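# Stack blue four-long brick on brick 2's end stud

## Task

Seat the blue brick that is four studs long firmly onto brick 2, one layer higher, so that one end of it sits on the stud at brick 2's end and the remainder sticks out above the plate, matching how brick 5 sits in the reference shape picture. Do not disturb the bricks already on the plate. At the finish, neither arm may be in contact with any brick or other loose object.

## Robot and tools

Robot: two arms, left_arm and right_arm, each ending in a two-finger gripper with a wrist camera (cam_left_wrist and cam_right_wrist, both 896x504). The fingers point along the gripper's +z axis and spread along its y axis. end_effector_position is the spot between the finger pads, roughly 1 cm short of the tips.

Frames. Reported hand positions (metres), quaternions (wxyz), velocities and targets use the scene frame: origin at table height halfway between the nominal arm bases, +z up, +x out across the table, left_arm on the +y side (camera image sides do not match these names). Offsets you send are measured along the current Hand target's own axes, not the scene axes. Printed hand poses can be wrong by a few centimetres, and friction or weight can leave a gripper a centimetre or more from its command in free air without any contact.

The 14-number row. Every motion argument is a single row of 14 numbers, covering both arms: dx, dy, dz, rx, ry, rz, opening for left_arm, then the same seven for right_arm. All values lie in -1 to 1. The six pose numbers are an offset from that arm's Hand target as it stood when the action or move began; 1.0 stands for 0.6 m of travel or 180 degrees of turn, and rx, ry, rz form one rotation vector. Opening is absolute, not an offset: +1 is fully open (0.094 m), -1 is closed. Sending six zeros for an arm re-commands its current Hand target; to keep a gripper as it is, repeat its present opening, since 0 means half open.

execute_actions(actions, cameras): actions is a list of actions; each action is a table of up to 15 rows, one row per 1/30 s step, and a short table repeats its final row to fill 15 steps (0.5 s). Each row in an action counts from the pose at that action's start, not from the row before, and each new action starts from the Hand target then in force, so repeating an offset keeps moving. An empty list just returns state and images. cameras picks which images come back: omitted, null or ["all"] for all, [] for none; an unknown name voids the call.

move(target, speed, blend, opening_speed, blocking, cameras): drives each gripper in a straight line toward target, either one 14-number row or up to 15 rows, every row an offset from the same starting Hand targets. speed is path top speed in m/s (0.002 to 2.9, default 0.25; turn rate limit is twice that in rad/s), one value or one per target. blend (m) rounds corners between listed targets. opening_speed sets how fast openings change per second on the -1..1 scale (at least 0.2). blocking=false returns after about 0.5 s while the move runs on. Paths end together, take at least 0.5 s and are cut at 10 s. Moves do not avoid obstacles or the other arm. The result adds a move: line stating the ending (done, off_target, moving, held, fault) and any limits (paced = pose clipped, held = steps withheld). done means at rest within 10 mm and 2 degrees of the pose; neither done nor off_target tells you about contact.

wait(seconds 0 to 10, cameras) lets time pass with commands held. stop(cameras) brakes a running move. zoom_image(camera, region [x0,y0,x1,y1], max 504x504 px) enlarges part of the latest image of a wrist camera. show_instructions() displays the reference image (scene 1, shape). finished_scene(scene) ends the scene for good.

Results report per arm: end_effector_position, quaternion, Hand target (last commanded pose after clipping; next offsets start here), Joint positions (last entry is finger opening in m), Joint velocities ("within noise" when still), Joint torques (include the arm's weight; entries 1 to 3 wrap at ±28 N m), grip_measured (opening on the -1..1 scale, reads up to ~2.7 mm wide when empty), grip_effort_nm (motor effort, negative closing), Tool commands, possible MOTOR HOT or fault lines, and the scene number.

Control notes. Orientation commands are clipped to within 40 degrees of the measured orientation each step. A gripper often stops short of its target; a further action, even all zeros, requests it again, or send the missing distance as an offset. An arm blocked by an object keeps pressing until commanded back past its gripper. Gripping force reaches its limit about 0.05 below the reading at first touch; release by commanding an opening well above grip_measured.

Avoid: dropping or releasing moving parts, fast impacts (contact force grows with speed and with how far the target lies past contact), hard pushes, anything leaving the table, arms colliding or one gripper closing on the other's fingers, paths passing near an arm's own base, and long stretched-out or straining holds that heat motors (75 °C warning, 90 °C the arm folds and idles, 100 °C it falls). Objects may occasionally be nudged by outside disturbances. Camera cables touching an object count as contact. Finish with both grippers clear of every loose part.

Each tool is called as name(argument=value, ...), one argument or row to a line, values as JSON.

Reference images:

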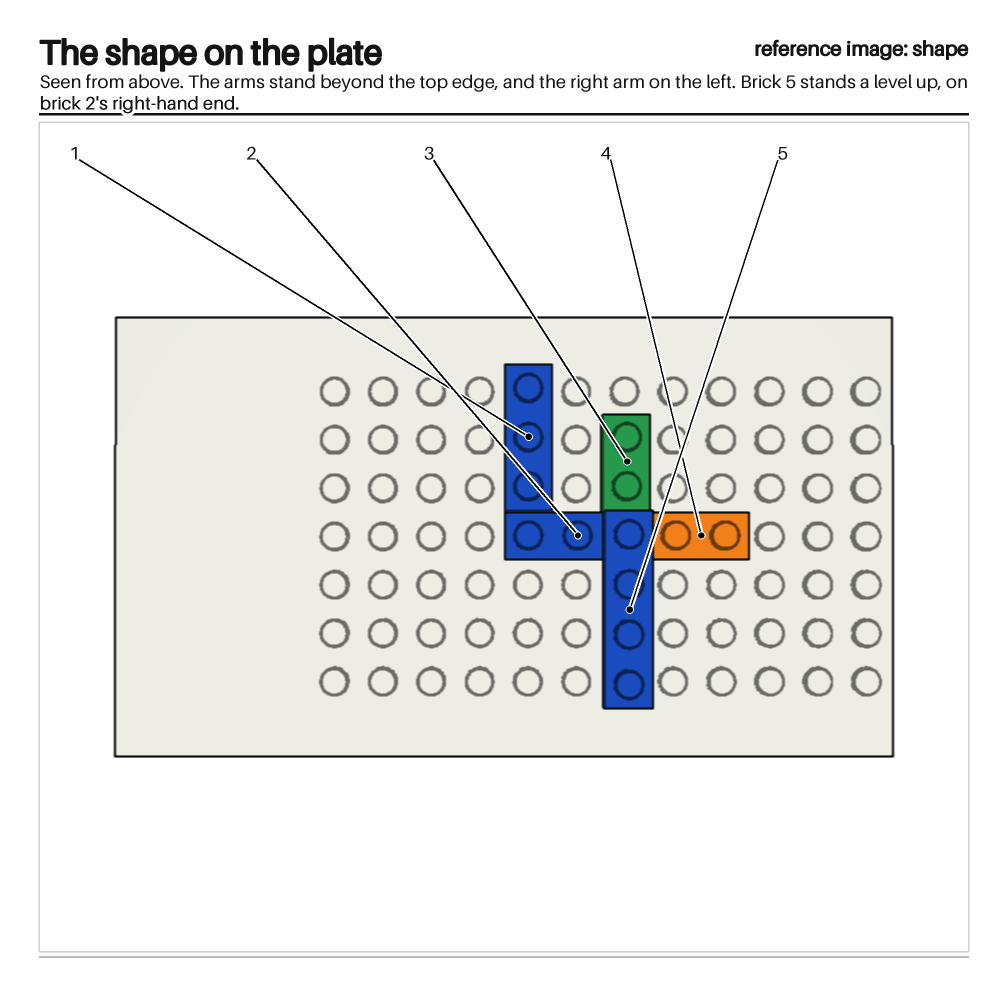

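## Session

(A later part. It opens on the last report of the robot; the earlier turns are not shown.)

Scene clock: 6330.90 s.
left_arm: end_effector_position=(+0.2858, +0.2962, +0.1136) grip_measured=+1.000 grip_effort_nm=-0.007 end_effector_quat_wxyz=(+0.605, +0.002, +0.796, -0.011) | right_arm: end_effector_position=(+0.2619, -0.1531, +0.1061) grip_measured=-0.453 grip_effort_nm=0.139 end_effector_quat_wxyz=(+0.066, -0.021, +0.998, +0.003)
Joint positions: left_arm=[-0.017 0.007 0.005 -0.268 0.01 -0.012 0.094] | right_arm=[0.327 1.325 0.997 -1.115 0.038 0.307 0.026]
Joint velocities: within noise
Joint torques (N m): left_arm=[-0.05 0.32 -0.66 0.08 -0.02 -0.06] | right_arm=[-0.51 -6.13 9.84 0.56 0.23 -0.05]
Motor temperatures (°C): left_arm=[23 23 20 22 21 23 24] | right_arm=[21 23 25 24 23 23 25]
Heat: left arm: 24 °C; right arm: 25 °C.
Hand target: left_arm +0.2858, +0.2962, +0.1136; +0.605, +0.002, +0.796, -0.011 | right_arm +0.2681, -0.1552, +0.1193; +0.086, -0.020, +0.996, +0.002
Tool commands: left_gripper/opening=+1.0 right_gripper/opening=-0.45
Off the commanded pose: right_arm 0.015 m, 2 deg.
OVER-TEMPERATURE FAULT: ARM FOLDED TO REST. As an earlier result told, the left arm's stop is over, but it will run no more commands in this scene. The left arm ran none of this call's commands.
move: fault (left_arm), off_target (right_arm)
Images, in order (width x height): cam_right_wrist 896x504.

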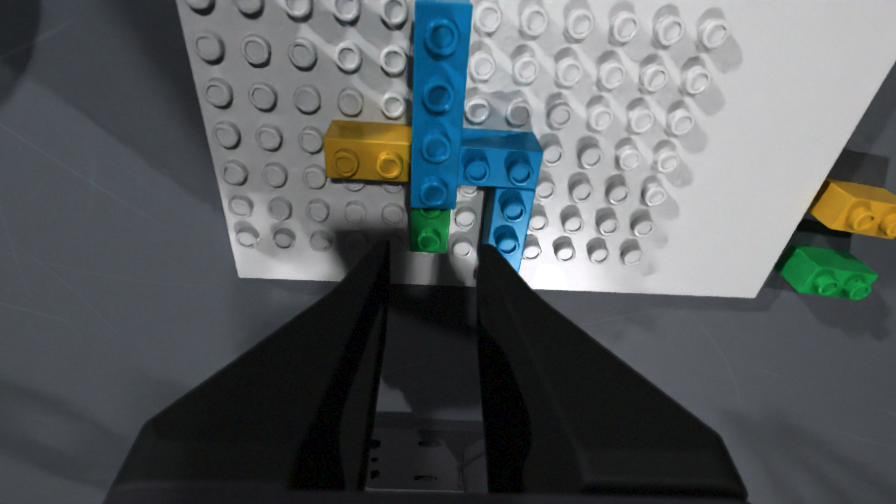

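move(
  target=[0,0,0,0,0,0,1.0,-0.064017,-0.108568,-0.277467,0.00455,-0.11176,0.01203,-0.45],
  speed=0.2,
  cameras=["cam_right_wrist"],
)

zoom_image(
  camera="cam_right_wrist",
  region=[250, 40, 450, 280],
)

Scene clock: 6444.60 s.
left_arm: end_effector_position=(+0.2858, +0.2962, +0.1136) grip_measured=+1.000 grip_effort_nm=-0.012 end_effector_quat_wxyz=(+0.605, +0.002, +0.796, -0.011) | right_arm: end_effector_position=(+0.2820, -0.2204, +0.2814) grip_measured=-0.453 grip_effort_nm=0.144 end_effector_quat_wxyz=(+0.251, +0.002, +0.968, -0.005)
Joint positions: left_arm=[-0.017 0.007 0.005 -0.268 0.01 -0.012 0.094] | right_arm=[0.039 1.161 1.5 -1.404 0.041 0.058 0.026]
Joint velocities: within noise
Joint torques (N m): left_arm=[-0.05 0.34 -0.68 0.09 -0.02 -0.05] | right_arm=[-0.54 -2.92 9.13 1.16 -0.07 -0.04]
Motor temperatures (°C): left_arm=[23 23 20 22 21 23 24] | right_arm=[21 23 27 23 23 23 23]
Heat: left arm: 24 °C; right arm: 27 °C.
Hand target: left_arm +0.2858, +0.2962, +0.1136; +0.605, +0.002, +0.796, -0.011 | right_arm +0.2800, -0.2201, +0.2898; +0.259, +0.000, +0.966, +0.000
Tool commands: left_gripper/opening=+1.0 right_gripper/opening=-0.45
Off the commanded pose: right_arm 0.009 m, 1 deg.
OVER-TEMPERATURE FAULT: ARM FOLDED TO REST. As an earlier result told, the left arm's stop is over, but it will run no more commands in this scene. The left arm ran none of this call's commands.
move: fault (left_arm)
Images, in order (width x height): cam_right_wrist 896x504.

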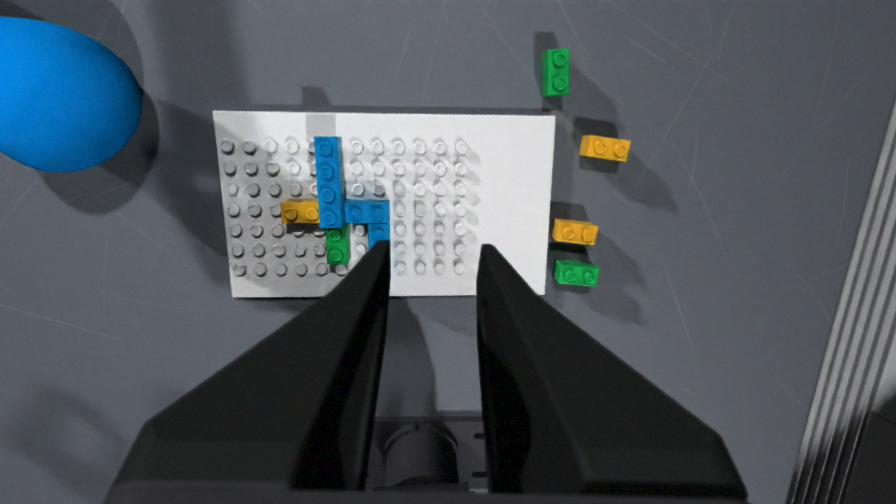

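Scaled by 2.100.

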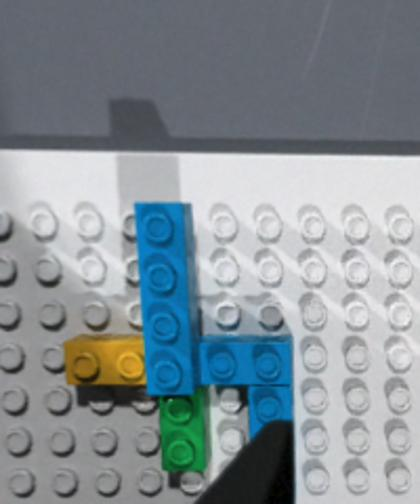

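move(
  target=[0,0,0,0,0,0,1.0,0.08617,-0.025,0.3159,0,0.25,0,-0.45],
  speed=0.2,
  cameras=["cam_right_wrist"],
)

Scene clock: 6529.70 s.
left_arm: end_effector_position=(+0.2858, +0.2962, +0.1136) grip_measured=+1.000 grip_effort_nm=-0.012 end_effector_quat_wxyz=(+0.605, +0.002, +0.796, -0.011) | right_arm: end_effector_position=(+0.3255, -0.2343, +0.0949) grip_measured=-0.453 grip_effort_nm=0.134 end_effector_quat_wxyz=(-0.134, +0.000, +0.991, -0.005)
Joint positions: left_arm=[-0.017 0.007 0.005 -0.268 0.01 -0.012 0.094] | right_arm=[-0.036 1.902 1.527 -1.465 0.012 -0.009 0.026]
Joint velocities: within noise
Joint torques (N m): left_arm=[-0.02 0.32 -0.66 0.08 -0.02 -0.06] | right_arm=[-0.57 -8.32 9.03 -0.18 -0.03 -0.07]
Motor temperatures (°C): left_arm=[23 23 20 22 21 23 24] | right_arm=[21 23 27 25 23 23 22]
Heat: left arm: 24 °C; right arm: 27 °C.
Hand target: left_arm +0.2858, +0.2962, +0.1136; +0.605, +0.002, +0.796, -0.011 | right_arm +0.3300, -0.2350, +0.0998; -0.130, +0.000, +0.991, +0.000
Tool commands: left_gripper/opening=+1.0 right_gripper/opening=-0.45
Off the commanded pose: right_arm 0.007 m, 1 deg.
OVER-TEMPERATURE FAULT: ARM FOLDED TO REST. As an earlier result told, the left arm's stop is over, but it will run no more commands in this scene. The left arm ran none of this call's commands.
move: fault (left_arm)
Images, in order (width x height): cam_right_wrist 896x504.

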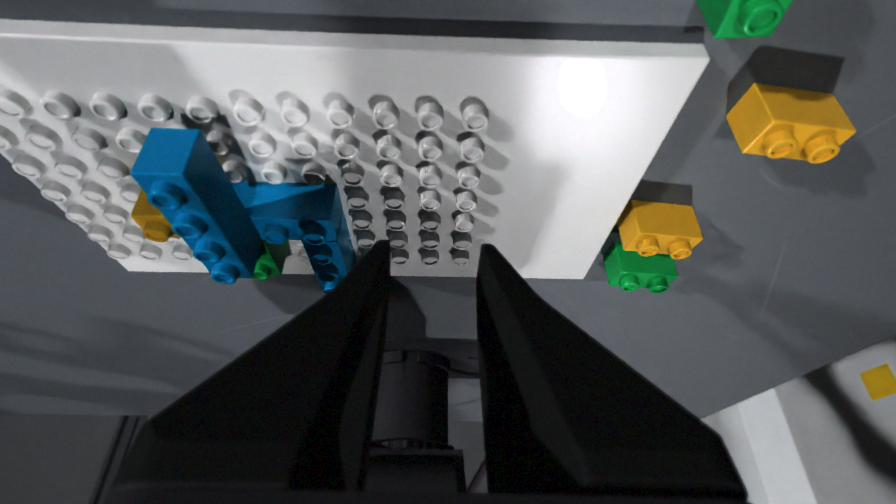

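zoom_image(
  camera="cam_right_wrist",
  region=[125, 120, 245, 220],
)

zoom_image(
  camera="cam_right_wrist",
  region=[190, 180, 310, 290],
)

Scaled by 4.200.

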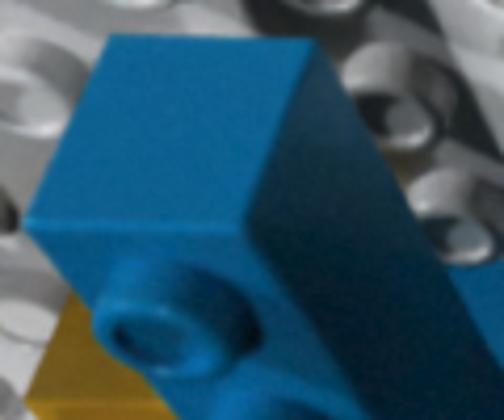

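Scaled by 4.200.

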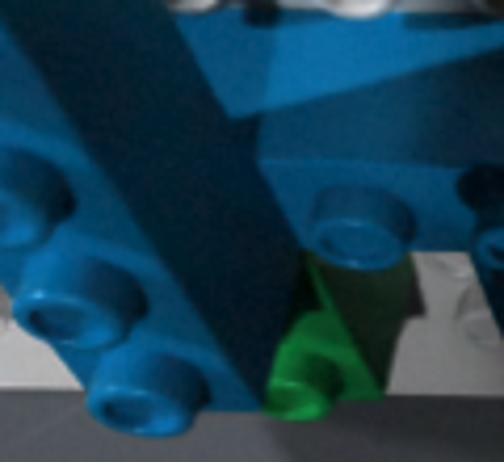

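zoom_image(
  camera="cam_right_wrist",
  region=[225, 195, 285, 245],
)

zoom_image(
  camera="cam_right_wrist",
  region=[240, 230, 290, 285],
)

zoom_image(
  camera="cam_right_wrist",
  region=[120, 160, 220, 260],
)

Scaled by 8.400.

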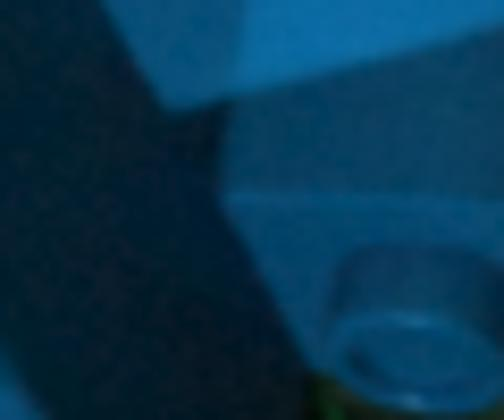

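Scaled by 9.164.

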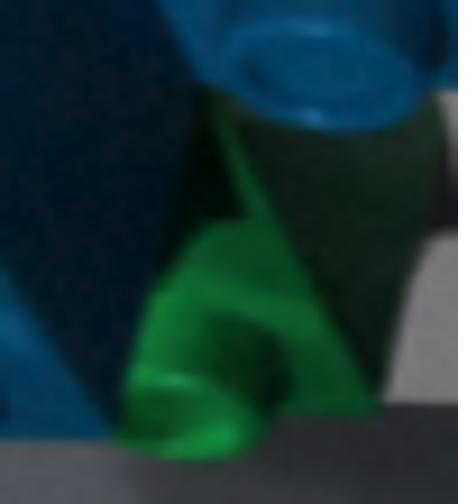

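Scaled by 5.040.

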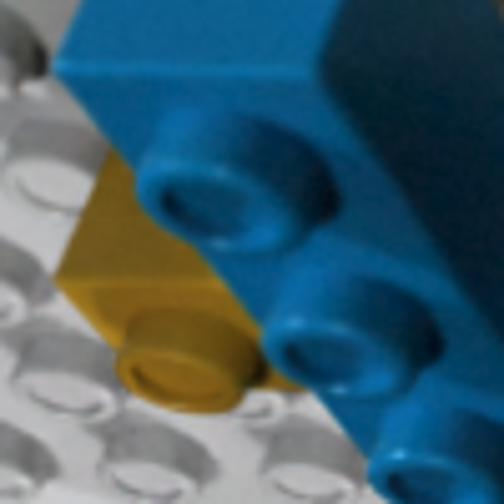

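finished_scene(
  scene=1,
)

The scene is finished: the task was done.


## Next scene

The same job, from a new start.

Reference images:

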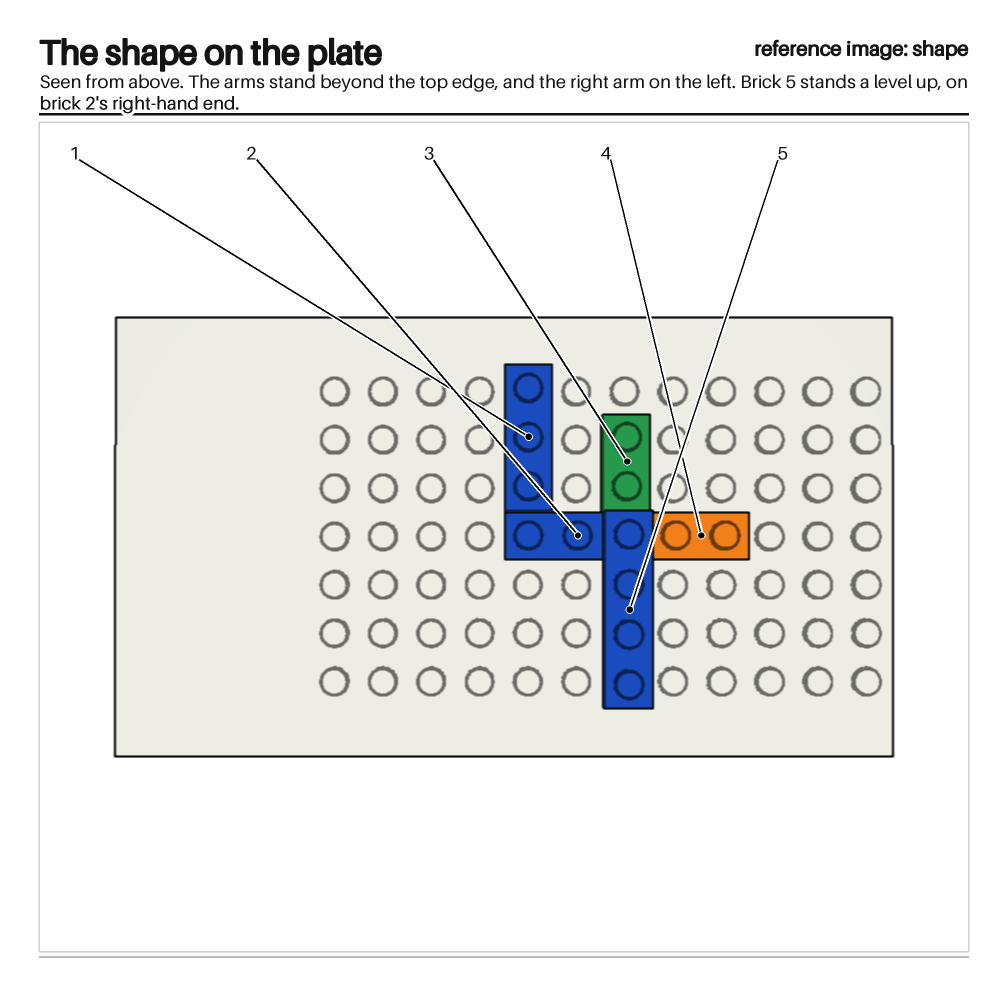

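execute_actions(
  actions=[],
)

Scene clock: 0.00 s.
left_arm: end_effector_position=(+0.3459, +0.0762, +0.1855) grip_measured=+1.000 grip_effort_nm=n/a end_effector_quat_wxyz=(+0.399, +0.035, +0.891, -0.212) | right_arm: end_effector_position=(+0.3012, -0.1651, +0.3127) grip_measured=+1.000 grip_effort_nm=n/a end_effector_quat_wxyz=(+0.487, +0.195, +0.828, +0.200)
Joint positions: left_arm=[-0.718 1.206 0.837 -0.272 -0.148 -0.558 0.094] | right_arm=[0.32 0.773 1.034 -0.732 0.167 0.705 0.094]
Joint velocities: within noise
Joint torques (N m): no reading
Motor temperatures (°C): left_arm=[23 23 20 22 21 23 24] | right_arm=[21 21 23 22 23 23 21]
Heat: left arm: 24 °C; right arm: 23 °C.
Hand target: left_arm +0.3453, +0.0773, +0.1876; +0.400, +0.036, +0.891, -0.210 | right_arm +0.3003, -0.1660, +0.3189; +0.493, +0.194, +0.824, +0.202
Tool commands: left_gripper/opening=+1.0 right_gripper/opening=+1.0

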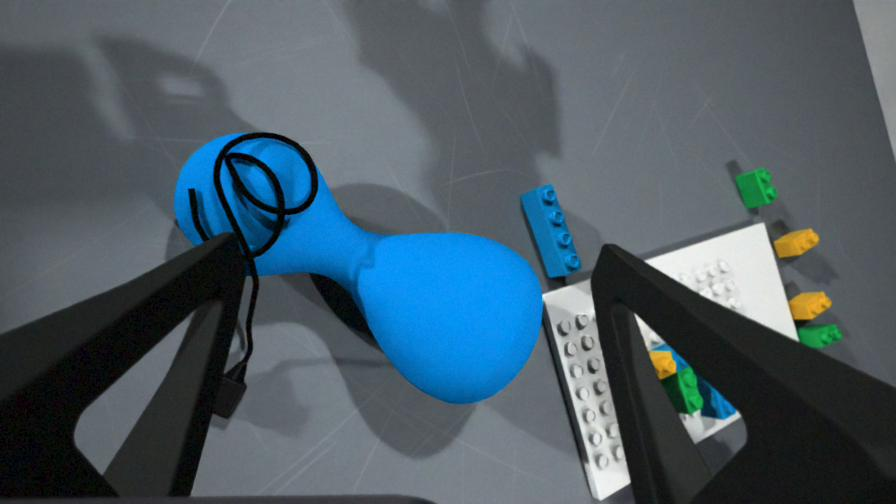

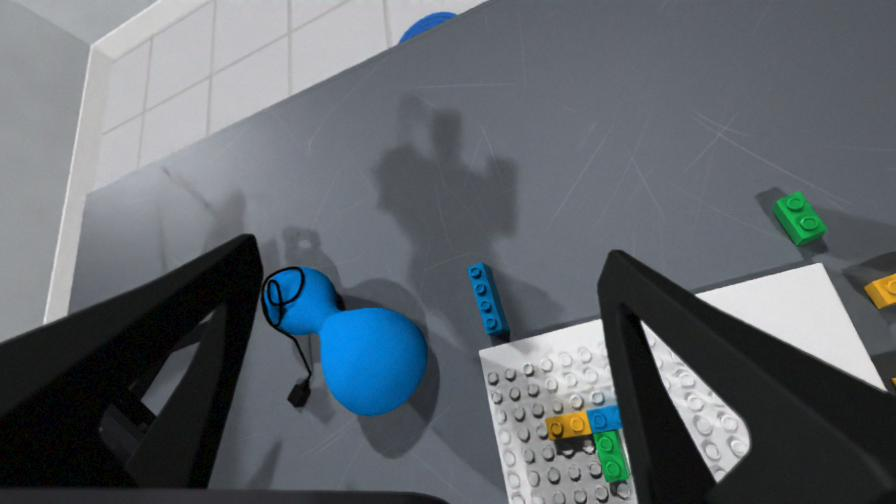

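move(
  target=[-0.0875,0.12625,-0.28238,-0.1367,0.1004,0.0126,1.0,0.00353,-0.10521,-0.02202,0.0947,0.1718,-0.1566,-0.45],
  speed=0.3,
  cameras=["cam_right_wrist"],
)

zoom_image(
  camera="cam_right_wrist",
  region=[200, 20, 500, 300],
)

Scene clock: 36.03 s.
left_arm: end_effector_position=(+0.2812, +0.2152, +0.2960) grip_measured=+1.000 grip_effort_nm=-0.017 end_effector_quat_wxyz=(+0.260, +0.001, +0.966, -0.010) | right_arm: end_effector_position=(+0.2798, -0.2159, +0.2815) grip_measured=-0.447 grip_effort_nm=-0.144 end_effector_quat_wxyz=(+0.252, +0.000, +0.968, +0.007)
Joint positions: left_arm=[-0.517 1.222 1.598 -1.471 -0.23 -0.452 0.094] | right_arm=[0.042 1.152 1.494 -1.404 0.019 0.061 0.026]
Joint velocities: within noise
Joint torques (N m): left_arm=[0.54 -1.65 8.62 1.22 -0.24 0.03] | right_arm=[-0.59 -2.04 9.63 1.15 0.21 -0.06]
Motor temperatures (°C): left_arm=[23 24 23 25 21 23 24] | right_arm=[21 21 24 26 23 23 21]
Heat: left arm: 25 °C; right arm: 26 °C.
Hand target: left_arm +0.2802, +0.2200, +0.2998; +0.258, +0.000, +0.966, +0.000 | right_arm +0.2800, -0.2199, +0.2900; +0.259, +0.001, +0.966, +0.000
Off the commanded pose: left_arm 0.006 m, 1 deg | right_arm 0.009 m, 1 deg.
move: done
Images, in order (width x height): cam_right_wrist 896x504.

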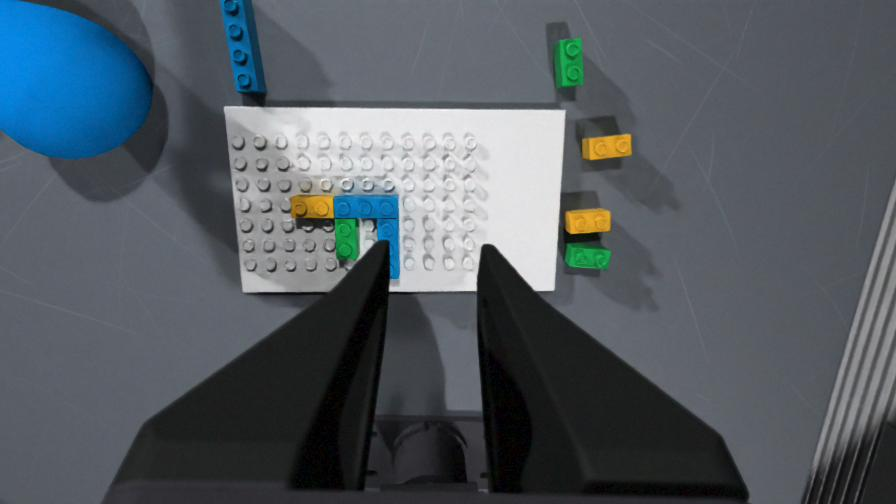

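Scaled by 1.680.

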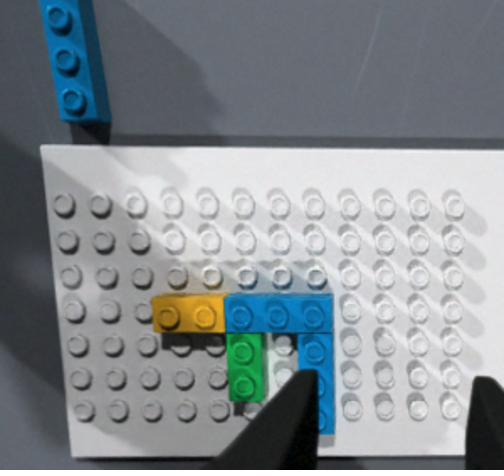

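move(
  target=[0,0,0,0,0,0,1.0,0.07475,0.23405,0.37663,-0.01304,0.111,-0.03632,-0.45],
  speed=0.22,
  cameras=["cam_right_wrist"],
)

Scene clock: 138.10 s.
left_arm: end_effector_position=(+0.2809, +0.2154, +0.2958) grip_measured=+1.000 grip_effort_nm=-0.012 end_effector_quat_wxyz=(+0.259, +0.001, +0.966, -0.009) | right_arm: end_effector_position=(+0.3429, -0.0884, +0.0644) grip_measured=-0.447 grip_effort_nm=-0.159 end_effector_quat_wxyz=(+0.067, -0.063, +0.996, -0.009)
Joint positions: left_arm=[-0.517 1.222 1.598 -1.472 -0.231 -0.452 0.094] | right_arm=[0.44 1.746 1.234 -0.942 0.068 0.334 0.026]
Joint velocities: within noise
Joint torques (N m): left_arm=[0.57 -1.65 8.64 1.22 -0.25 0] | right_arm=[0.32 -7.82 9.28 0.79 0 0.1]
Motor temperatures (°C): left_arm=[23 24 25 25 22 23 24] | right_arm=[21 21 25 25 23 23 21]
Heat: left arm: 25 °C; right arm: 25 °C.
Hand target: left_arm +0.2802, +0.2200, +0.2998; +0.258, +0.000, +0.966, +0.000 | right_arm +0.3545, -0.0796, +0.0720; +0.087, -0.059, +0.994, +0.005
Off the commanded pose: left_arm 0.006 m, 1 deg | right_arm 0.016 m, 3 deg.
move: off_target (right_arm)
Images, in order (width x height): cam_right_wrist 896x504.

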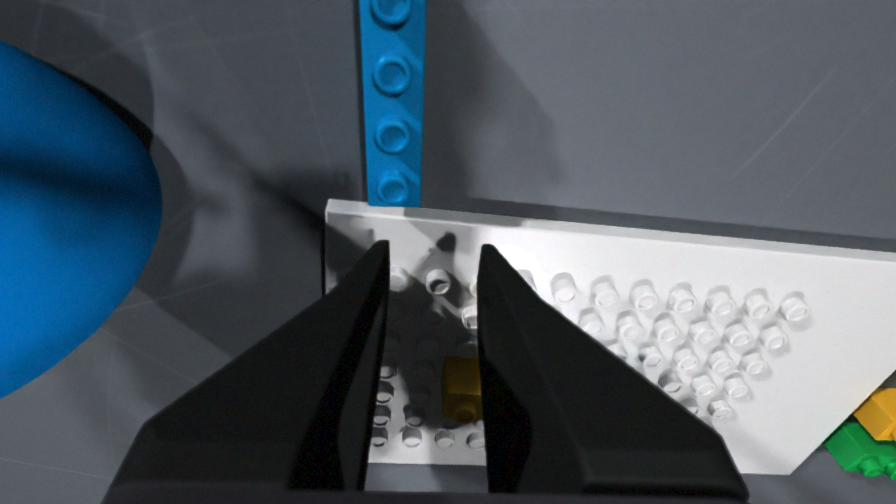

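move(
  target=[0,0,0,0,0,0,1.0,0.00892,0.00977,0.03306,-0.0006,0,-0.0033,-0.45],
  speed=0.06,
  cameras=["cam_right_wrist"],
)

Scene clock: 184.20 s.
left_arm: end_effector_position=(+0.2809, +0.2155, +0.2958) grip_measured=+1.000 grip_effort_nm=-0.017 end_effector_quat_wxyz=(+0.259, +0.001, +0.966, -0.009) | right_arm: end_effector_position=(+0.3522, -0.0776, +0.0572) grip_measured=-0.447 grip_effort_nm=-0.149 end_effector_quat_wxyz=(+0.088, -0.066, +0.994, +0.001)
Joint positions: left_arm=[-0.517 1.222 1.598 -1.473 -0.231 -0.452 0.094] | right_arm=[0.456 1.762 1.216 -0.862 0.068 0.342 0.026]
Joint velocities: within noise
Joint torques (N m): left_arm=[0.57 -1.66 8.65 1.22 -0.24 0] | right_arm=[0.5 -7.17 5.79 0.91 0.02 0.1]
Motor temperatures (°C): left_arm=[23 24 26 26 22 23 24] | right_arm=[21 22 27 25 23 23 21]
Heat: left arm: 26 °C; right arm: 27 °C.
Hand target: left_arm +0.2802, +0.2201, +0.2998; +0.258, +0.000, +0.966, +0.000 | right_arm +0.3519, -0.0741, +0.0515; +0.087, -0.065, +0.994, +0.005
Off the commanded pose: left_arm 0.006 m, 1 deg | right_arm 0.007 m, 0 deg.
move: done
Images, in order (width x height): cam_right_wrist 896x504.

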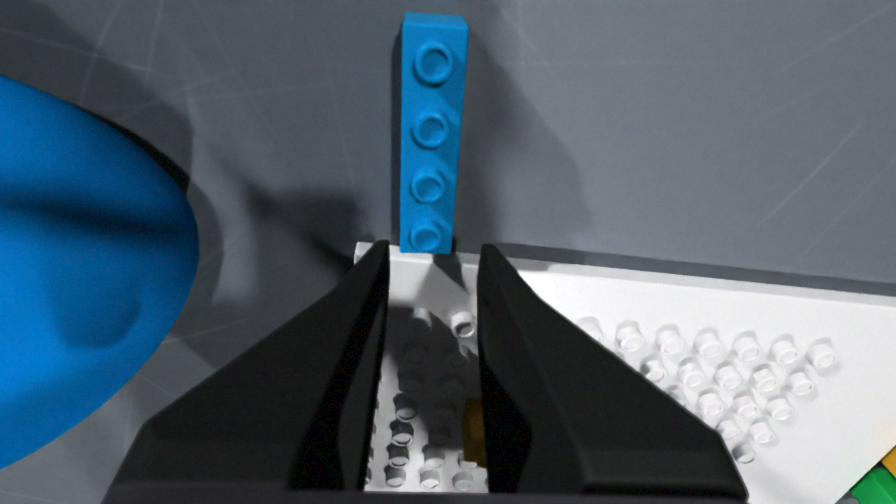

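move(
  target=[
    [0,0,0,0,0,0,1.0,0.01281,0.00342,0.04039,0,0,0,-0.45],
    [0,0,0,0,0,0,1.0,0.01281,0.00342,0.04039,0,0,0,-0.85],
    [0,0,0,0,0,0,1.0,-0.01286,0.00342,-0.1052,0,0,0,-0.85],
    [0,0,0,0,0,0,1.0,0.14068,-0.12133,-0.12042,0.00531,0,0.0301,-0.85],
    [0,0,0,0,0,0,1.0,0.15167,-0.12133,-0.05805,0.00531,0,0.0301,-0.85],
  ],
  speed=[0.05,0.05,0.1,0.12,0.05],
  blend=[0,0,0.02,0.015,0],
  opening_speed=0.4,
  cameras=["cam_right_wrist"],
)

zoom_image(
  camera="cam_right_wrist",
  region=[320, 160, 560, 320],
)

Scene clock: 261.93 s.
left_arm: end_effector_position=(+0.2809, +0.2155, +0.2958) grip_measured=+1.000 grip_effort_nm=-0.017 end_effector_quat_wxyz=(+0.259, +0.001, +0.966, -0.009) | right_arm: end_effector_position=(+0.2648, -0.1591, +0.0730) grip_measured=-0.661 grip_effort_nm=-1.033 end_effector_quat_wxyz=(+0.085, -0.016, +0.996, -0.004)
Joint positions: left_arm=[-0.517 1.222 1.598 -1.473 -0.231 -0.452 0.094] | right_arm=[0.317 1.32 0.854 -0.947 0.062 0.304 0.016]
Joint velocities: within noise
Joint torques (N m): left_arm=[0.57 -1.68 8.64 1.22 -0.24 0] | right_arm=[-0.54 -3.96 5.85 0.9 -0.02 -0.06]
Motor temperatures (°C): left_arm=[23 24 26 26 22 23 24] | right_arm=[21 23 25 25 23 23 21]
Heat: left arm: 26 °C; right arm: 25 °C.
Hand target: left_arm +0.2802, +0.2200, +0.2998; +0.258, +0.000, +0.966, +0.000 | right_arm +0.2665, -0.1585, +0.0701; +0.088, -0.017, +0.996, +0.001
Off the commanded pose: left_arm 0.006 m, 1 deg | right_arm 0.003 m, 1 deg.
move: done
Images, in order (width x height): cam_right_wrist 896x504.

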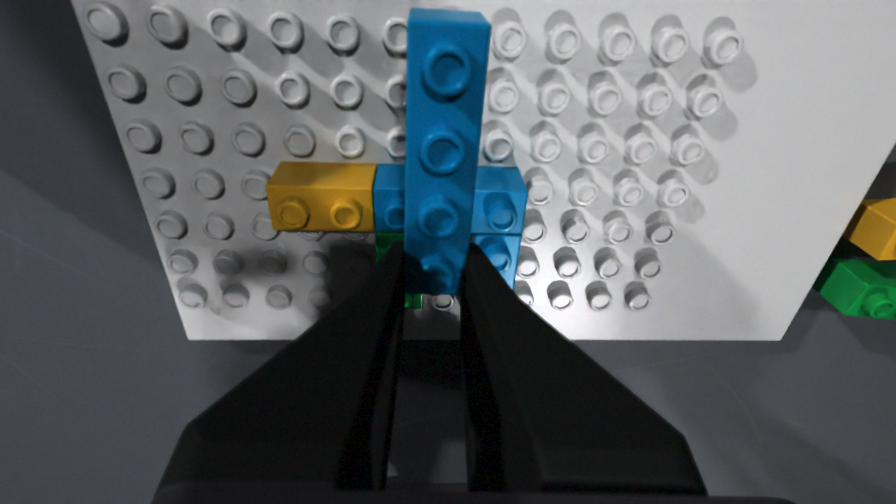

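Scaled by 2.100.

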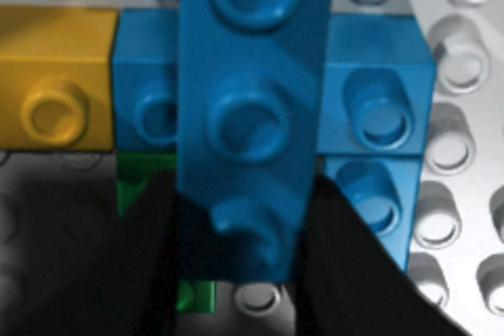

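move(
  target=[0,0,0,0,0,0,1.0,0.00537,0.02097,0.00853,-0.00039,0,-0.00219,-0.85],
  speed=0.06,
  cameras=["cam_right_wrist"],
)

zoom_image(
  camera="cam_right_wrist",
  region=[320, 160, 560, 320],
)

Scene clock: 304.37 s.
left_arm: end_effector_position=(+0.2809, +0.2155, +0.2958) grip_measured=+1.000 grip_effort_nm=-0.012 end_effector_quat_wxyz=(+0.259, +0.001, +0.966, -0.009) | right_arm: end_effector_position=(+0.2630, -0.1482, +0.0684) grip_measured=-0.661 grip_effort_nm=-1.028 end_effector_quat_wxyz=(+0.086, -0.022, +0.996, +0.000)
Joint positions: left_arm=[-0.517 1.222 1.598 -1.473 -0.231 -0.452 0.094] | right_arm=[0.362 1.33 0.842 -0.923 0.061 0.337 0.016]
Joint velocities: within noise
Joint torques (N m): left_arm=[0.55 -1.63 8.64 1.22 -0.24 0] | right_arm=[0.53 -3.6 5.81 0.92 0.09 0.1]
Motor temperatures (°C): left_arm=[23 24 26 26 22 23 24] | right_arm=[21 22 25 25 23 23 22]
Heat: left arm: 26 °C; right arm: 25 °C.
Hand target: left_arm +0.2802, +0.2200, +0.2998; +0.258, +0.000, +0.966, +0.000 | right_arm +0.2638, -0.1461, +0.0644; +0.087, -0.020, +0.996, +0.002
Off the commanded pose: left_arm 0.006 m, 1 deg | right_arm 0.005 m, 0 deg.
move: done
Images, in order (width x height): cam_right_wrist 896x504.

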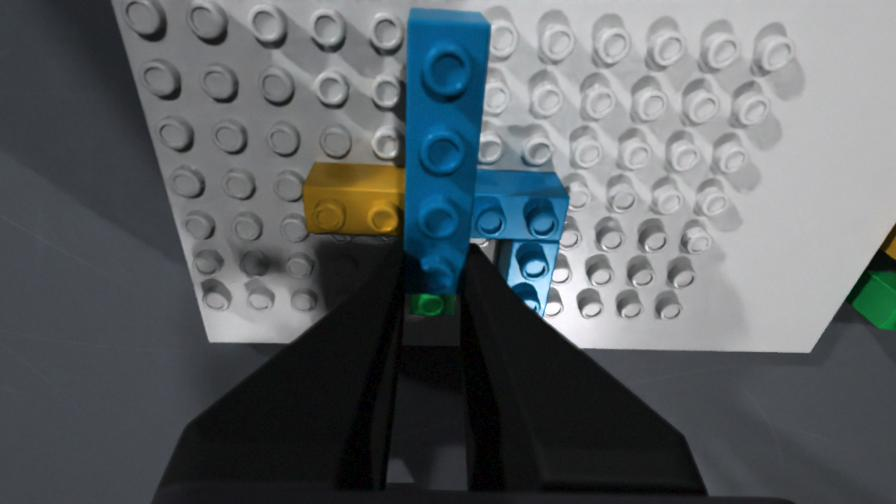

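Scaled by 2.100.

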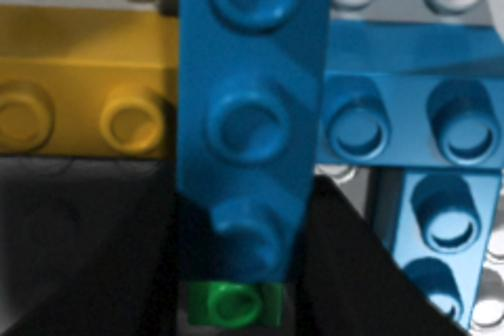

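move(
  target=[
    [0,0,0,0,0,0,1.0,0.00196,-0.00809,-0.00035,0,0,0,-0.85],
    [0,0,0,0,0,0,1.0,0.00322,-0.0081,0.00687,0,0,0,-0.85],
  ],
  speed=0.04,
  cameras=["cam_right_wrist"],
)

zoom_image(
  camera="cam_right_wrist",
  region=[320, 160, 560, 320],
)

Scene clock: 368.33 s.
left_arm: end_effector_position=(+0.2809, +0.2155, +0.2958) grip_measured=+1.000 grip_effort_nm=-0.012 end_effector_quat_wxyz=(+0.259, +0.001, +0.966, -0.009) | right_arm: end_effector_position=(+0.2609, -0.1506, +0.0626) grip_measured=-0.661 grip_effort_nm=-1.033 end_effector_quat_wxyz=(+0.083, -0.020, +0.996, -0.001)
Joint positions: left_arm=[-0.517 1.222 1.598 -1.473 -0.231 -0.452 0.094] | right_arm=[0.356 1.33 0.82 -0.906 0.061 0.335 0.016]
Joint velocities: within noise
Joint torques (N m): left_arm=[0.55 -1.65 8.62 1.22 -0.24 0] | right_arm=[-0.54 -4.14 5.76 0.88 0.05 -0.05]
Motor temperatures (°C): left_arm=[23 24 27 26 22 23 24] | right_arm=[21 22 25 25 23 23 23]
Heat: left arm: 27 °C; right arm: 25 °C.
Hand target: left_arm +0.2802, +0.2200, +0.2998; +0.258, +0.000, +0.966, +0.000 | right_arm +0.2628, -0.1509, +0.0600; +0.087, -0.020, +0.996, +0.002
Off the commanded pose: left_arm 0.006 m, 1 deg | right_arm 0.003 m, 1 deg.
move: done
Images, in order (width x height): cam_right_wrist 896x504.

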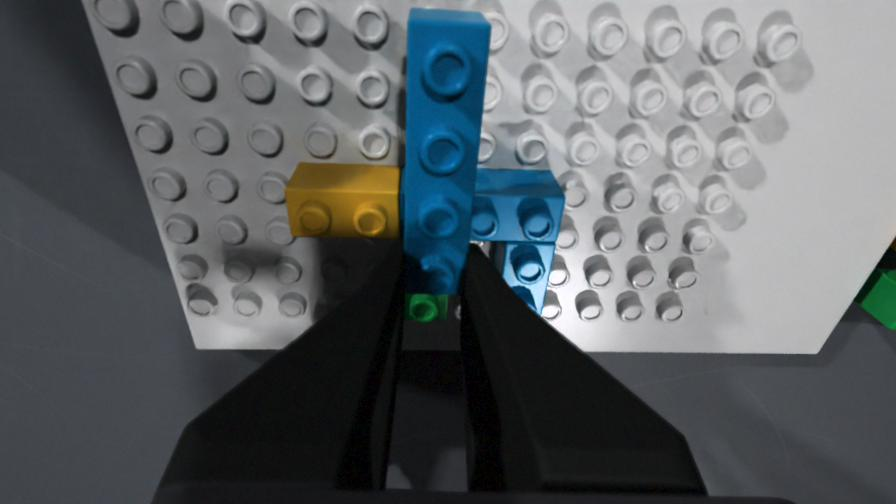

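Scaled by 2.100.

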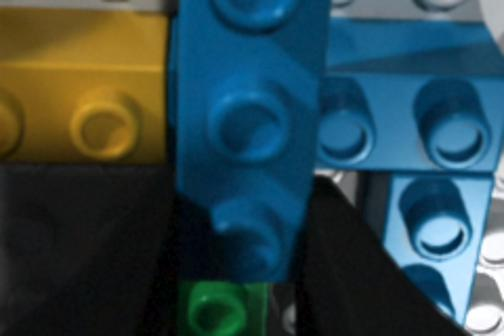

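move(
  target=[
    [0,0,0,0,0,0,1.0,-0.0024,0.00657,0.00042,0,0,0,-0.85],
    [0,0,0,0,0,0,1.0,-0.00125,0.00657,0.00698,0,0,0,-0.85],
    [0,0,0,0,0,0,1.0,0.06631,-0.01246,0.05523,0.0153,0.04753,-0.00264,-0.85],
  ],
  speed=[0.03,0.03,0.06],
  cameras=["cam_right_wrist"],
)

zoom_image(
  camera="cam_right_wrist",
  region=[320, 160, 560, 320],
)

Scene clock: 433.17 s.
left_arm: end_effector_position=(+0.2809, +0.2155, +0.2958) grip_measured=+1.000 grip_effort_nm=-0.012 end_effector_quat_wxyz=(+0.259, +0.001, +0.966, -0.009) | right_arm: end_effector_position=(+0.2602, -0.1495, +0.0539) grip_measured=-0.661 grip_effort_nm=-1.038 end_effector_quat_wxyz=(+0.081, -0.021, +0.997, -0.001)
Joint positions: left_arm=[-0.517 1.222 1.598 -1.473 -0.231 -0.452 0.094] | right_arm=[0.359 1.344 0.795 -0.872 0.059 0.337 0.016]
Joint velocities: within noise
Joint torques (N m): left_arm=[0.55 -1.66 8.64 1.21 -0.24 0] | right_arm=[0.42 0.28 0.54 0.51 0.05 0.08]
Motor temperatures (°C): left_arm=[23 24 27 26 22 23 24] | right_arm=[21 22 25 25 23 23 24]
Heat: left arm: 27 °C; right arm: 25 °C.
Hand target: left_arm +0.2802, +0.2200, +0.2998; +0.258, +0.000, +0.966, +0.000 | right_arm +0.2298, -0.1598, +0.0205; +0.013, -0.022, +0.999, -0.024
Off the commanded pose: left_arm 0.006 m, 1 deg | right_arm 0.046 m, 8 deg.
move: off_target (right_arm)
Images, in order (width x height): cam_right_wrist 896x504.

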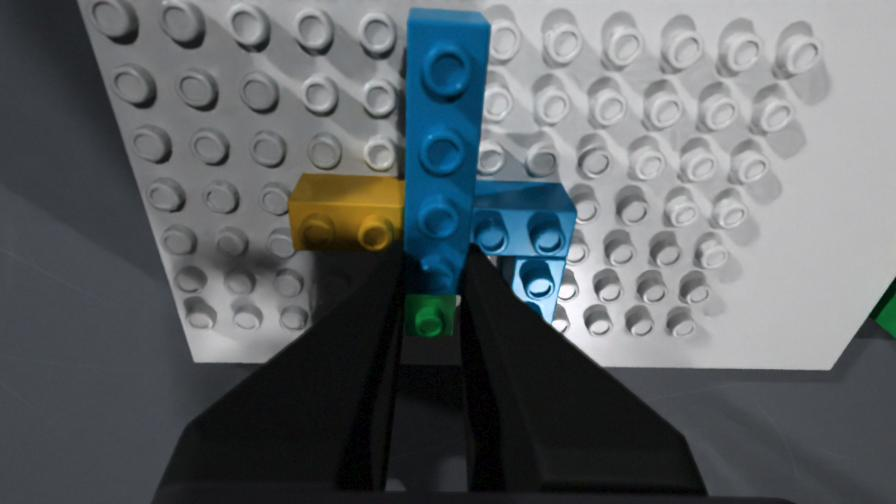

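Scaled by 2.100.

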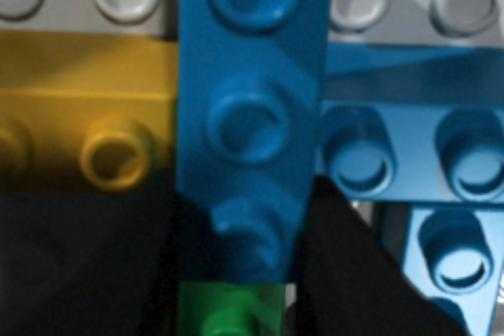

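move(
  target=[
    [0,0,0,0,0,0,1.0,-0.05973,0.01599,-0.05711,-0.01529,-0.04752,0.00269,-0.85],
    [0,0,0,0,0,0,1.0,-0.05973,0.01599,-0.05711,-0.01529,-0.04752,0.00269,-0.45],
    [0,0,0,0,0,0,1.0,-0.06222,0.01114,-0.15681,-0.01529,-0.04752,0.00269,-0.45],
  ],
  speed=0.08,
  opening_speed=0.3,
  cameras=["cam_right_wrist"],
)

zoom_image(
  camera="cam_right_wrist",
  region=[310, 0, 570, 300],
)

Scene clock: 467.17 s.
left_arm: end_effector_position=(+0.2809, +0.2155, +0.2958) grip_measured=+1.000 grip_effort_nm=-0.012 end_effector_quat_wxyz=(+0.259, +0.001, +0.966, -0.009) | right_arm: end_effector_position=(+0.2595, -0.1499, +0.1020) grip_measured=-0.453 grip_effort_nm=0.144 end_effector_quat_wxyz=(+0.070, -0.022, +0.997, -0.005)
Joint positions: left_arm=[-0.517 1.222 1.598 -1.473 -0.231 -0.452 0.094] | right_arm=[0.359 1.322 0.977 -1.099 0.059 0.337 0.026]
Joint velocities: within noise
Joint torques (N m): left_arm=[0.55 -1.63 8.64 1.22 -0.24 0] | right_arm=[0.38 -6.02 9.83 0.53 0.1 0.06]
Motor temperatures (°C): left_arm=[23 24 27 26 22 23 24] | right_arm=[21 22 24 24 23 23 24]
Heat: left arm: 27 °C; right arm: 24 °C.
Hand target: left_arm +0.2802, +0.2200, +0.2998; +0.258, +0.000, +0.966, +0.000 | right_arm +0.2641, -0.1469, +0.1150; +0.087, -0.020, +0.996, +0.002
Off the commanded pose: left_arm 0.006 m, 1 deg | right_arm 0.014 m, 2 deg.
move: off_target (right_arm)
Images, in order (width x height): cam_right_wrist 896x504.

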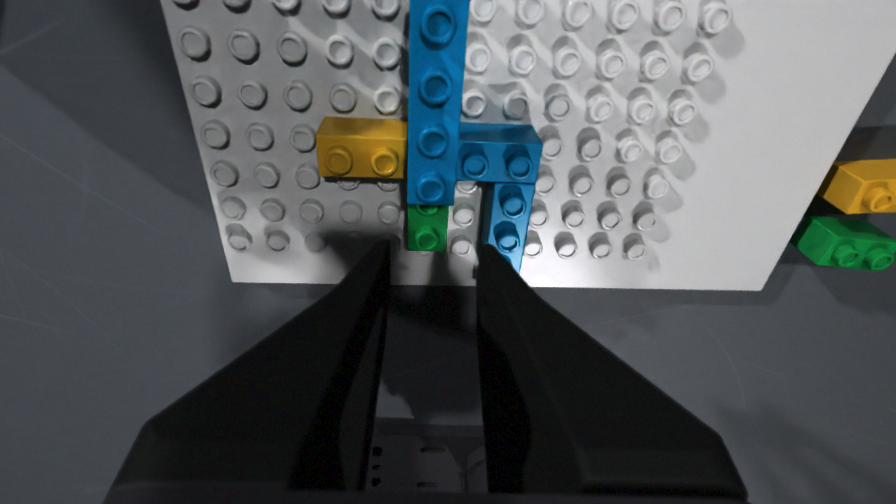

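Scaled by 1.680.

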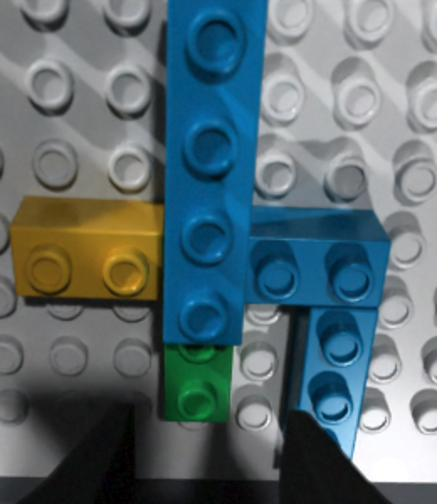

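finished_scene(
  scene=2,
)

The scene is finished: the task was done.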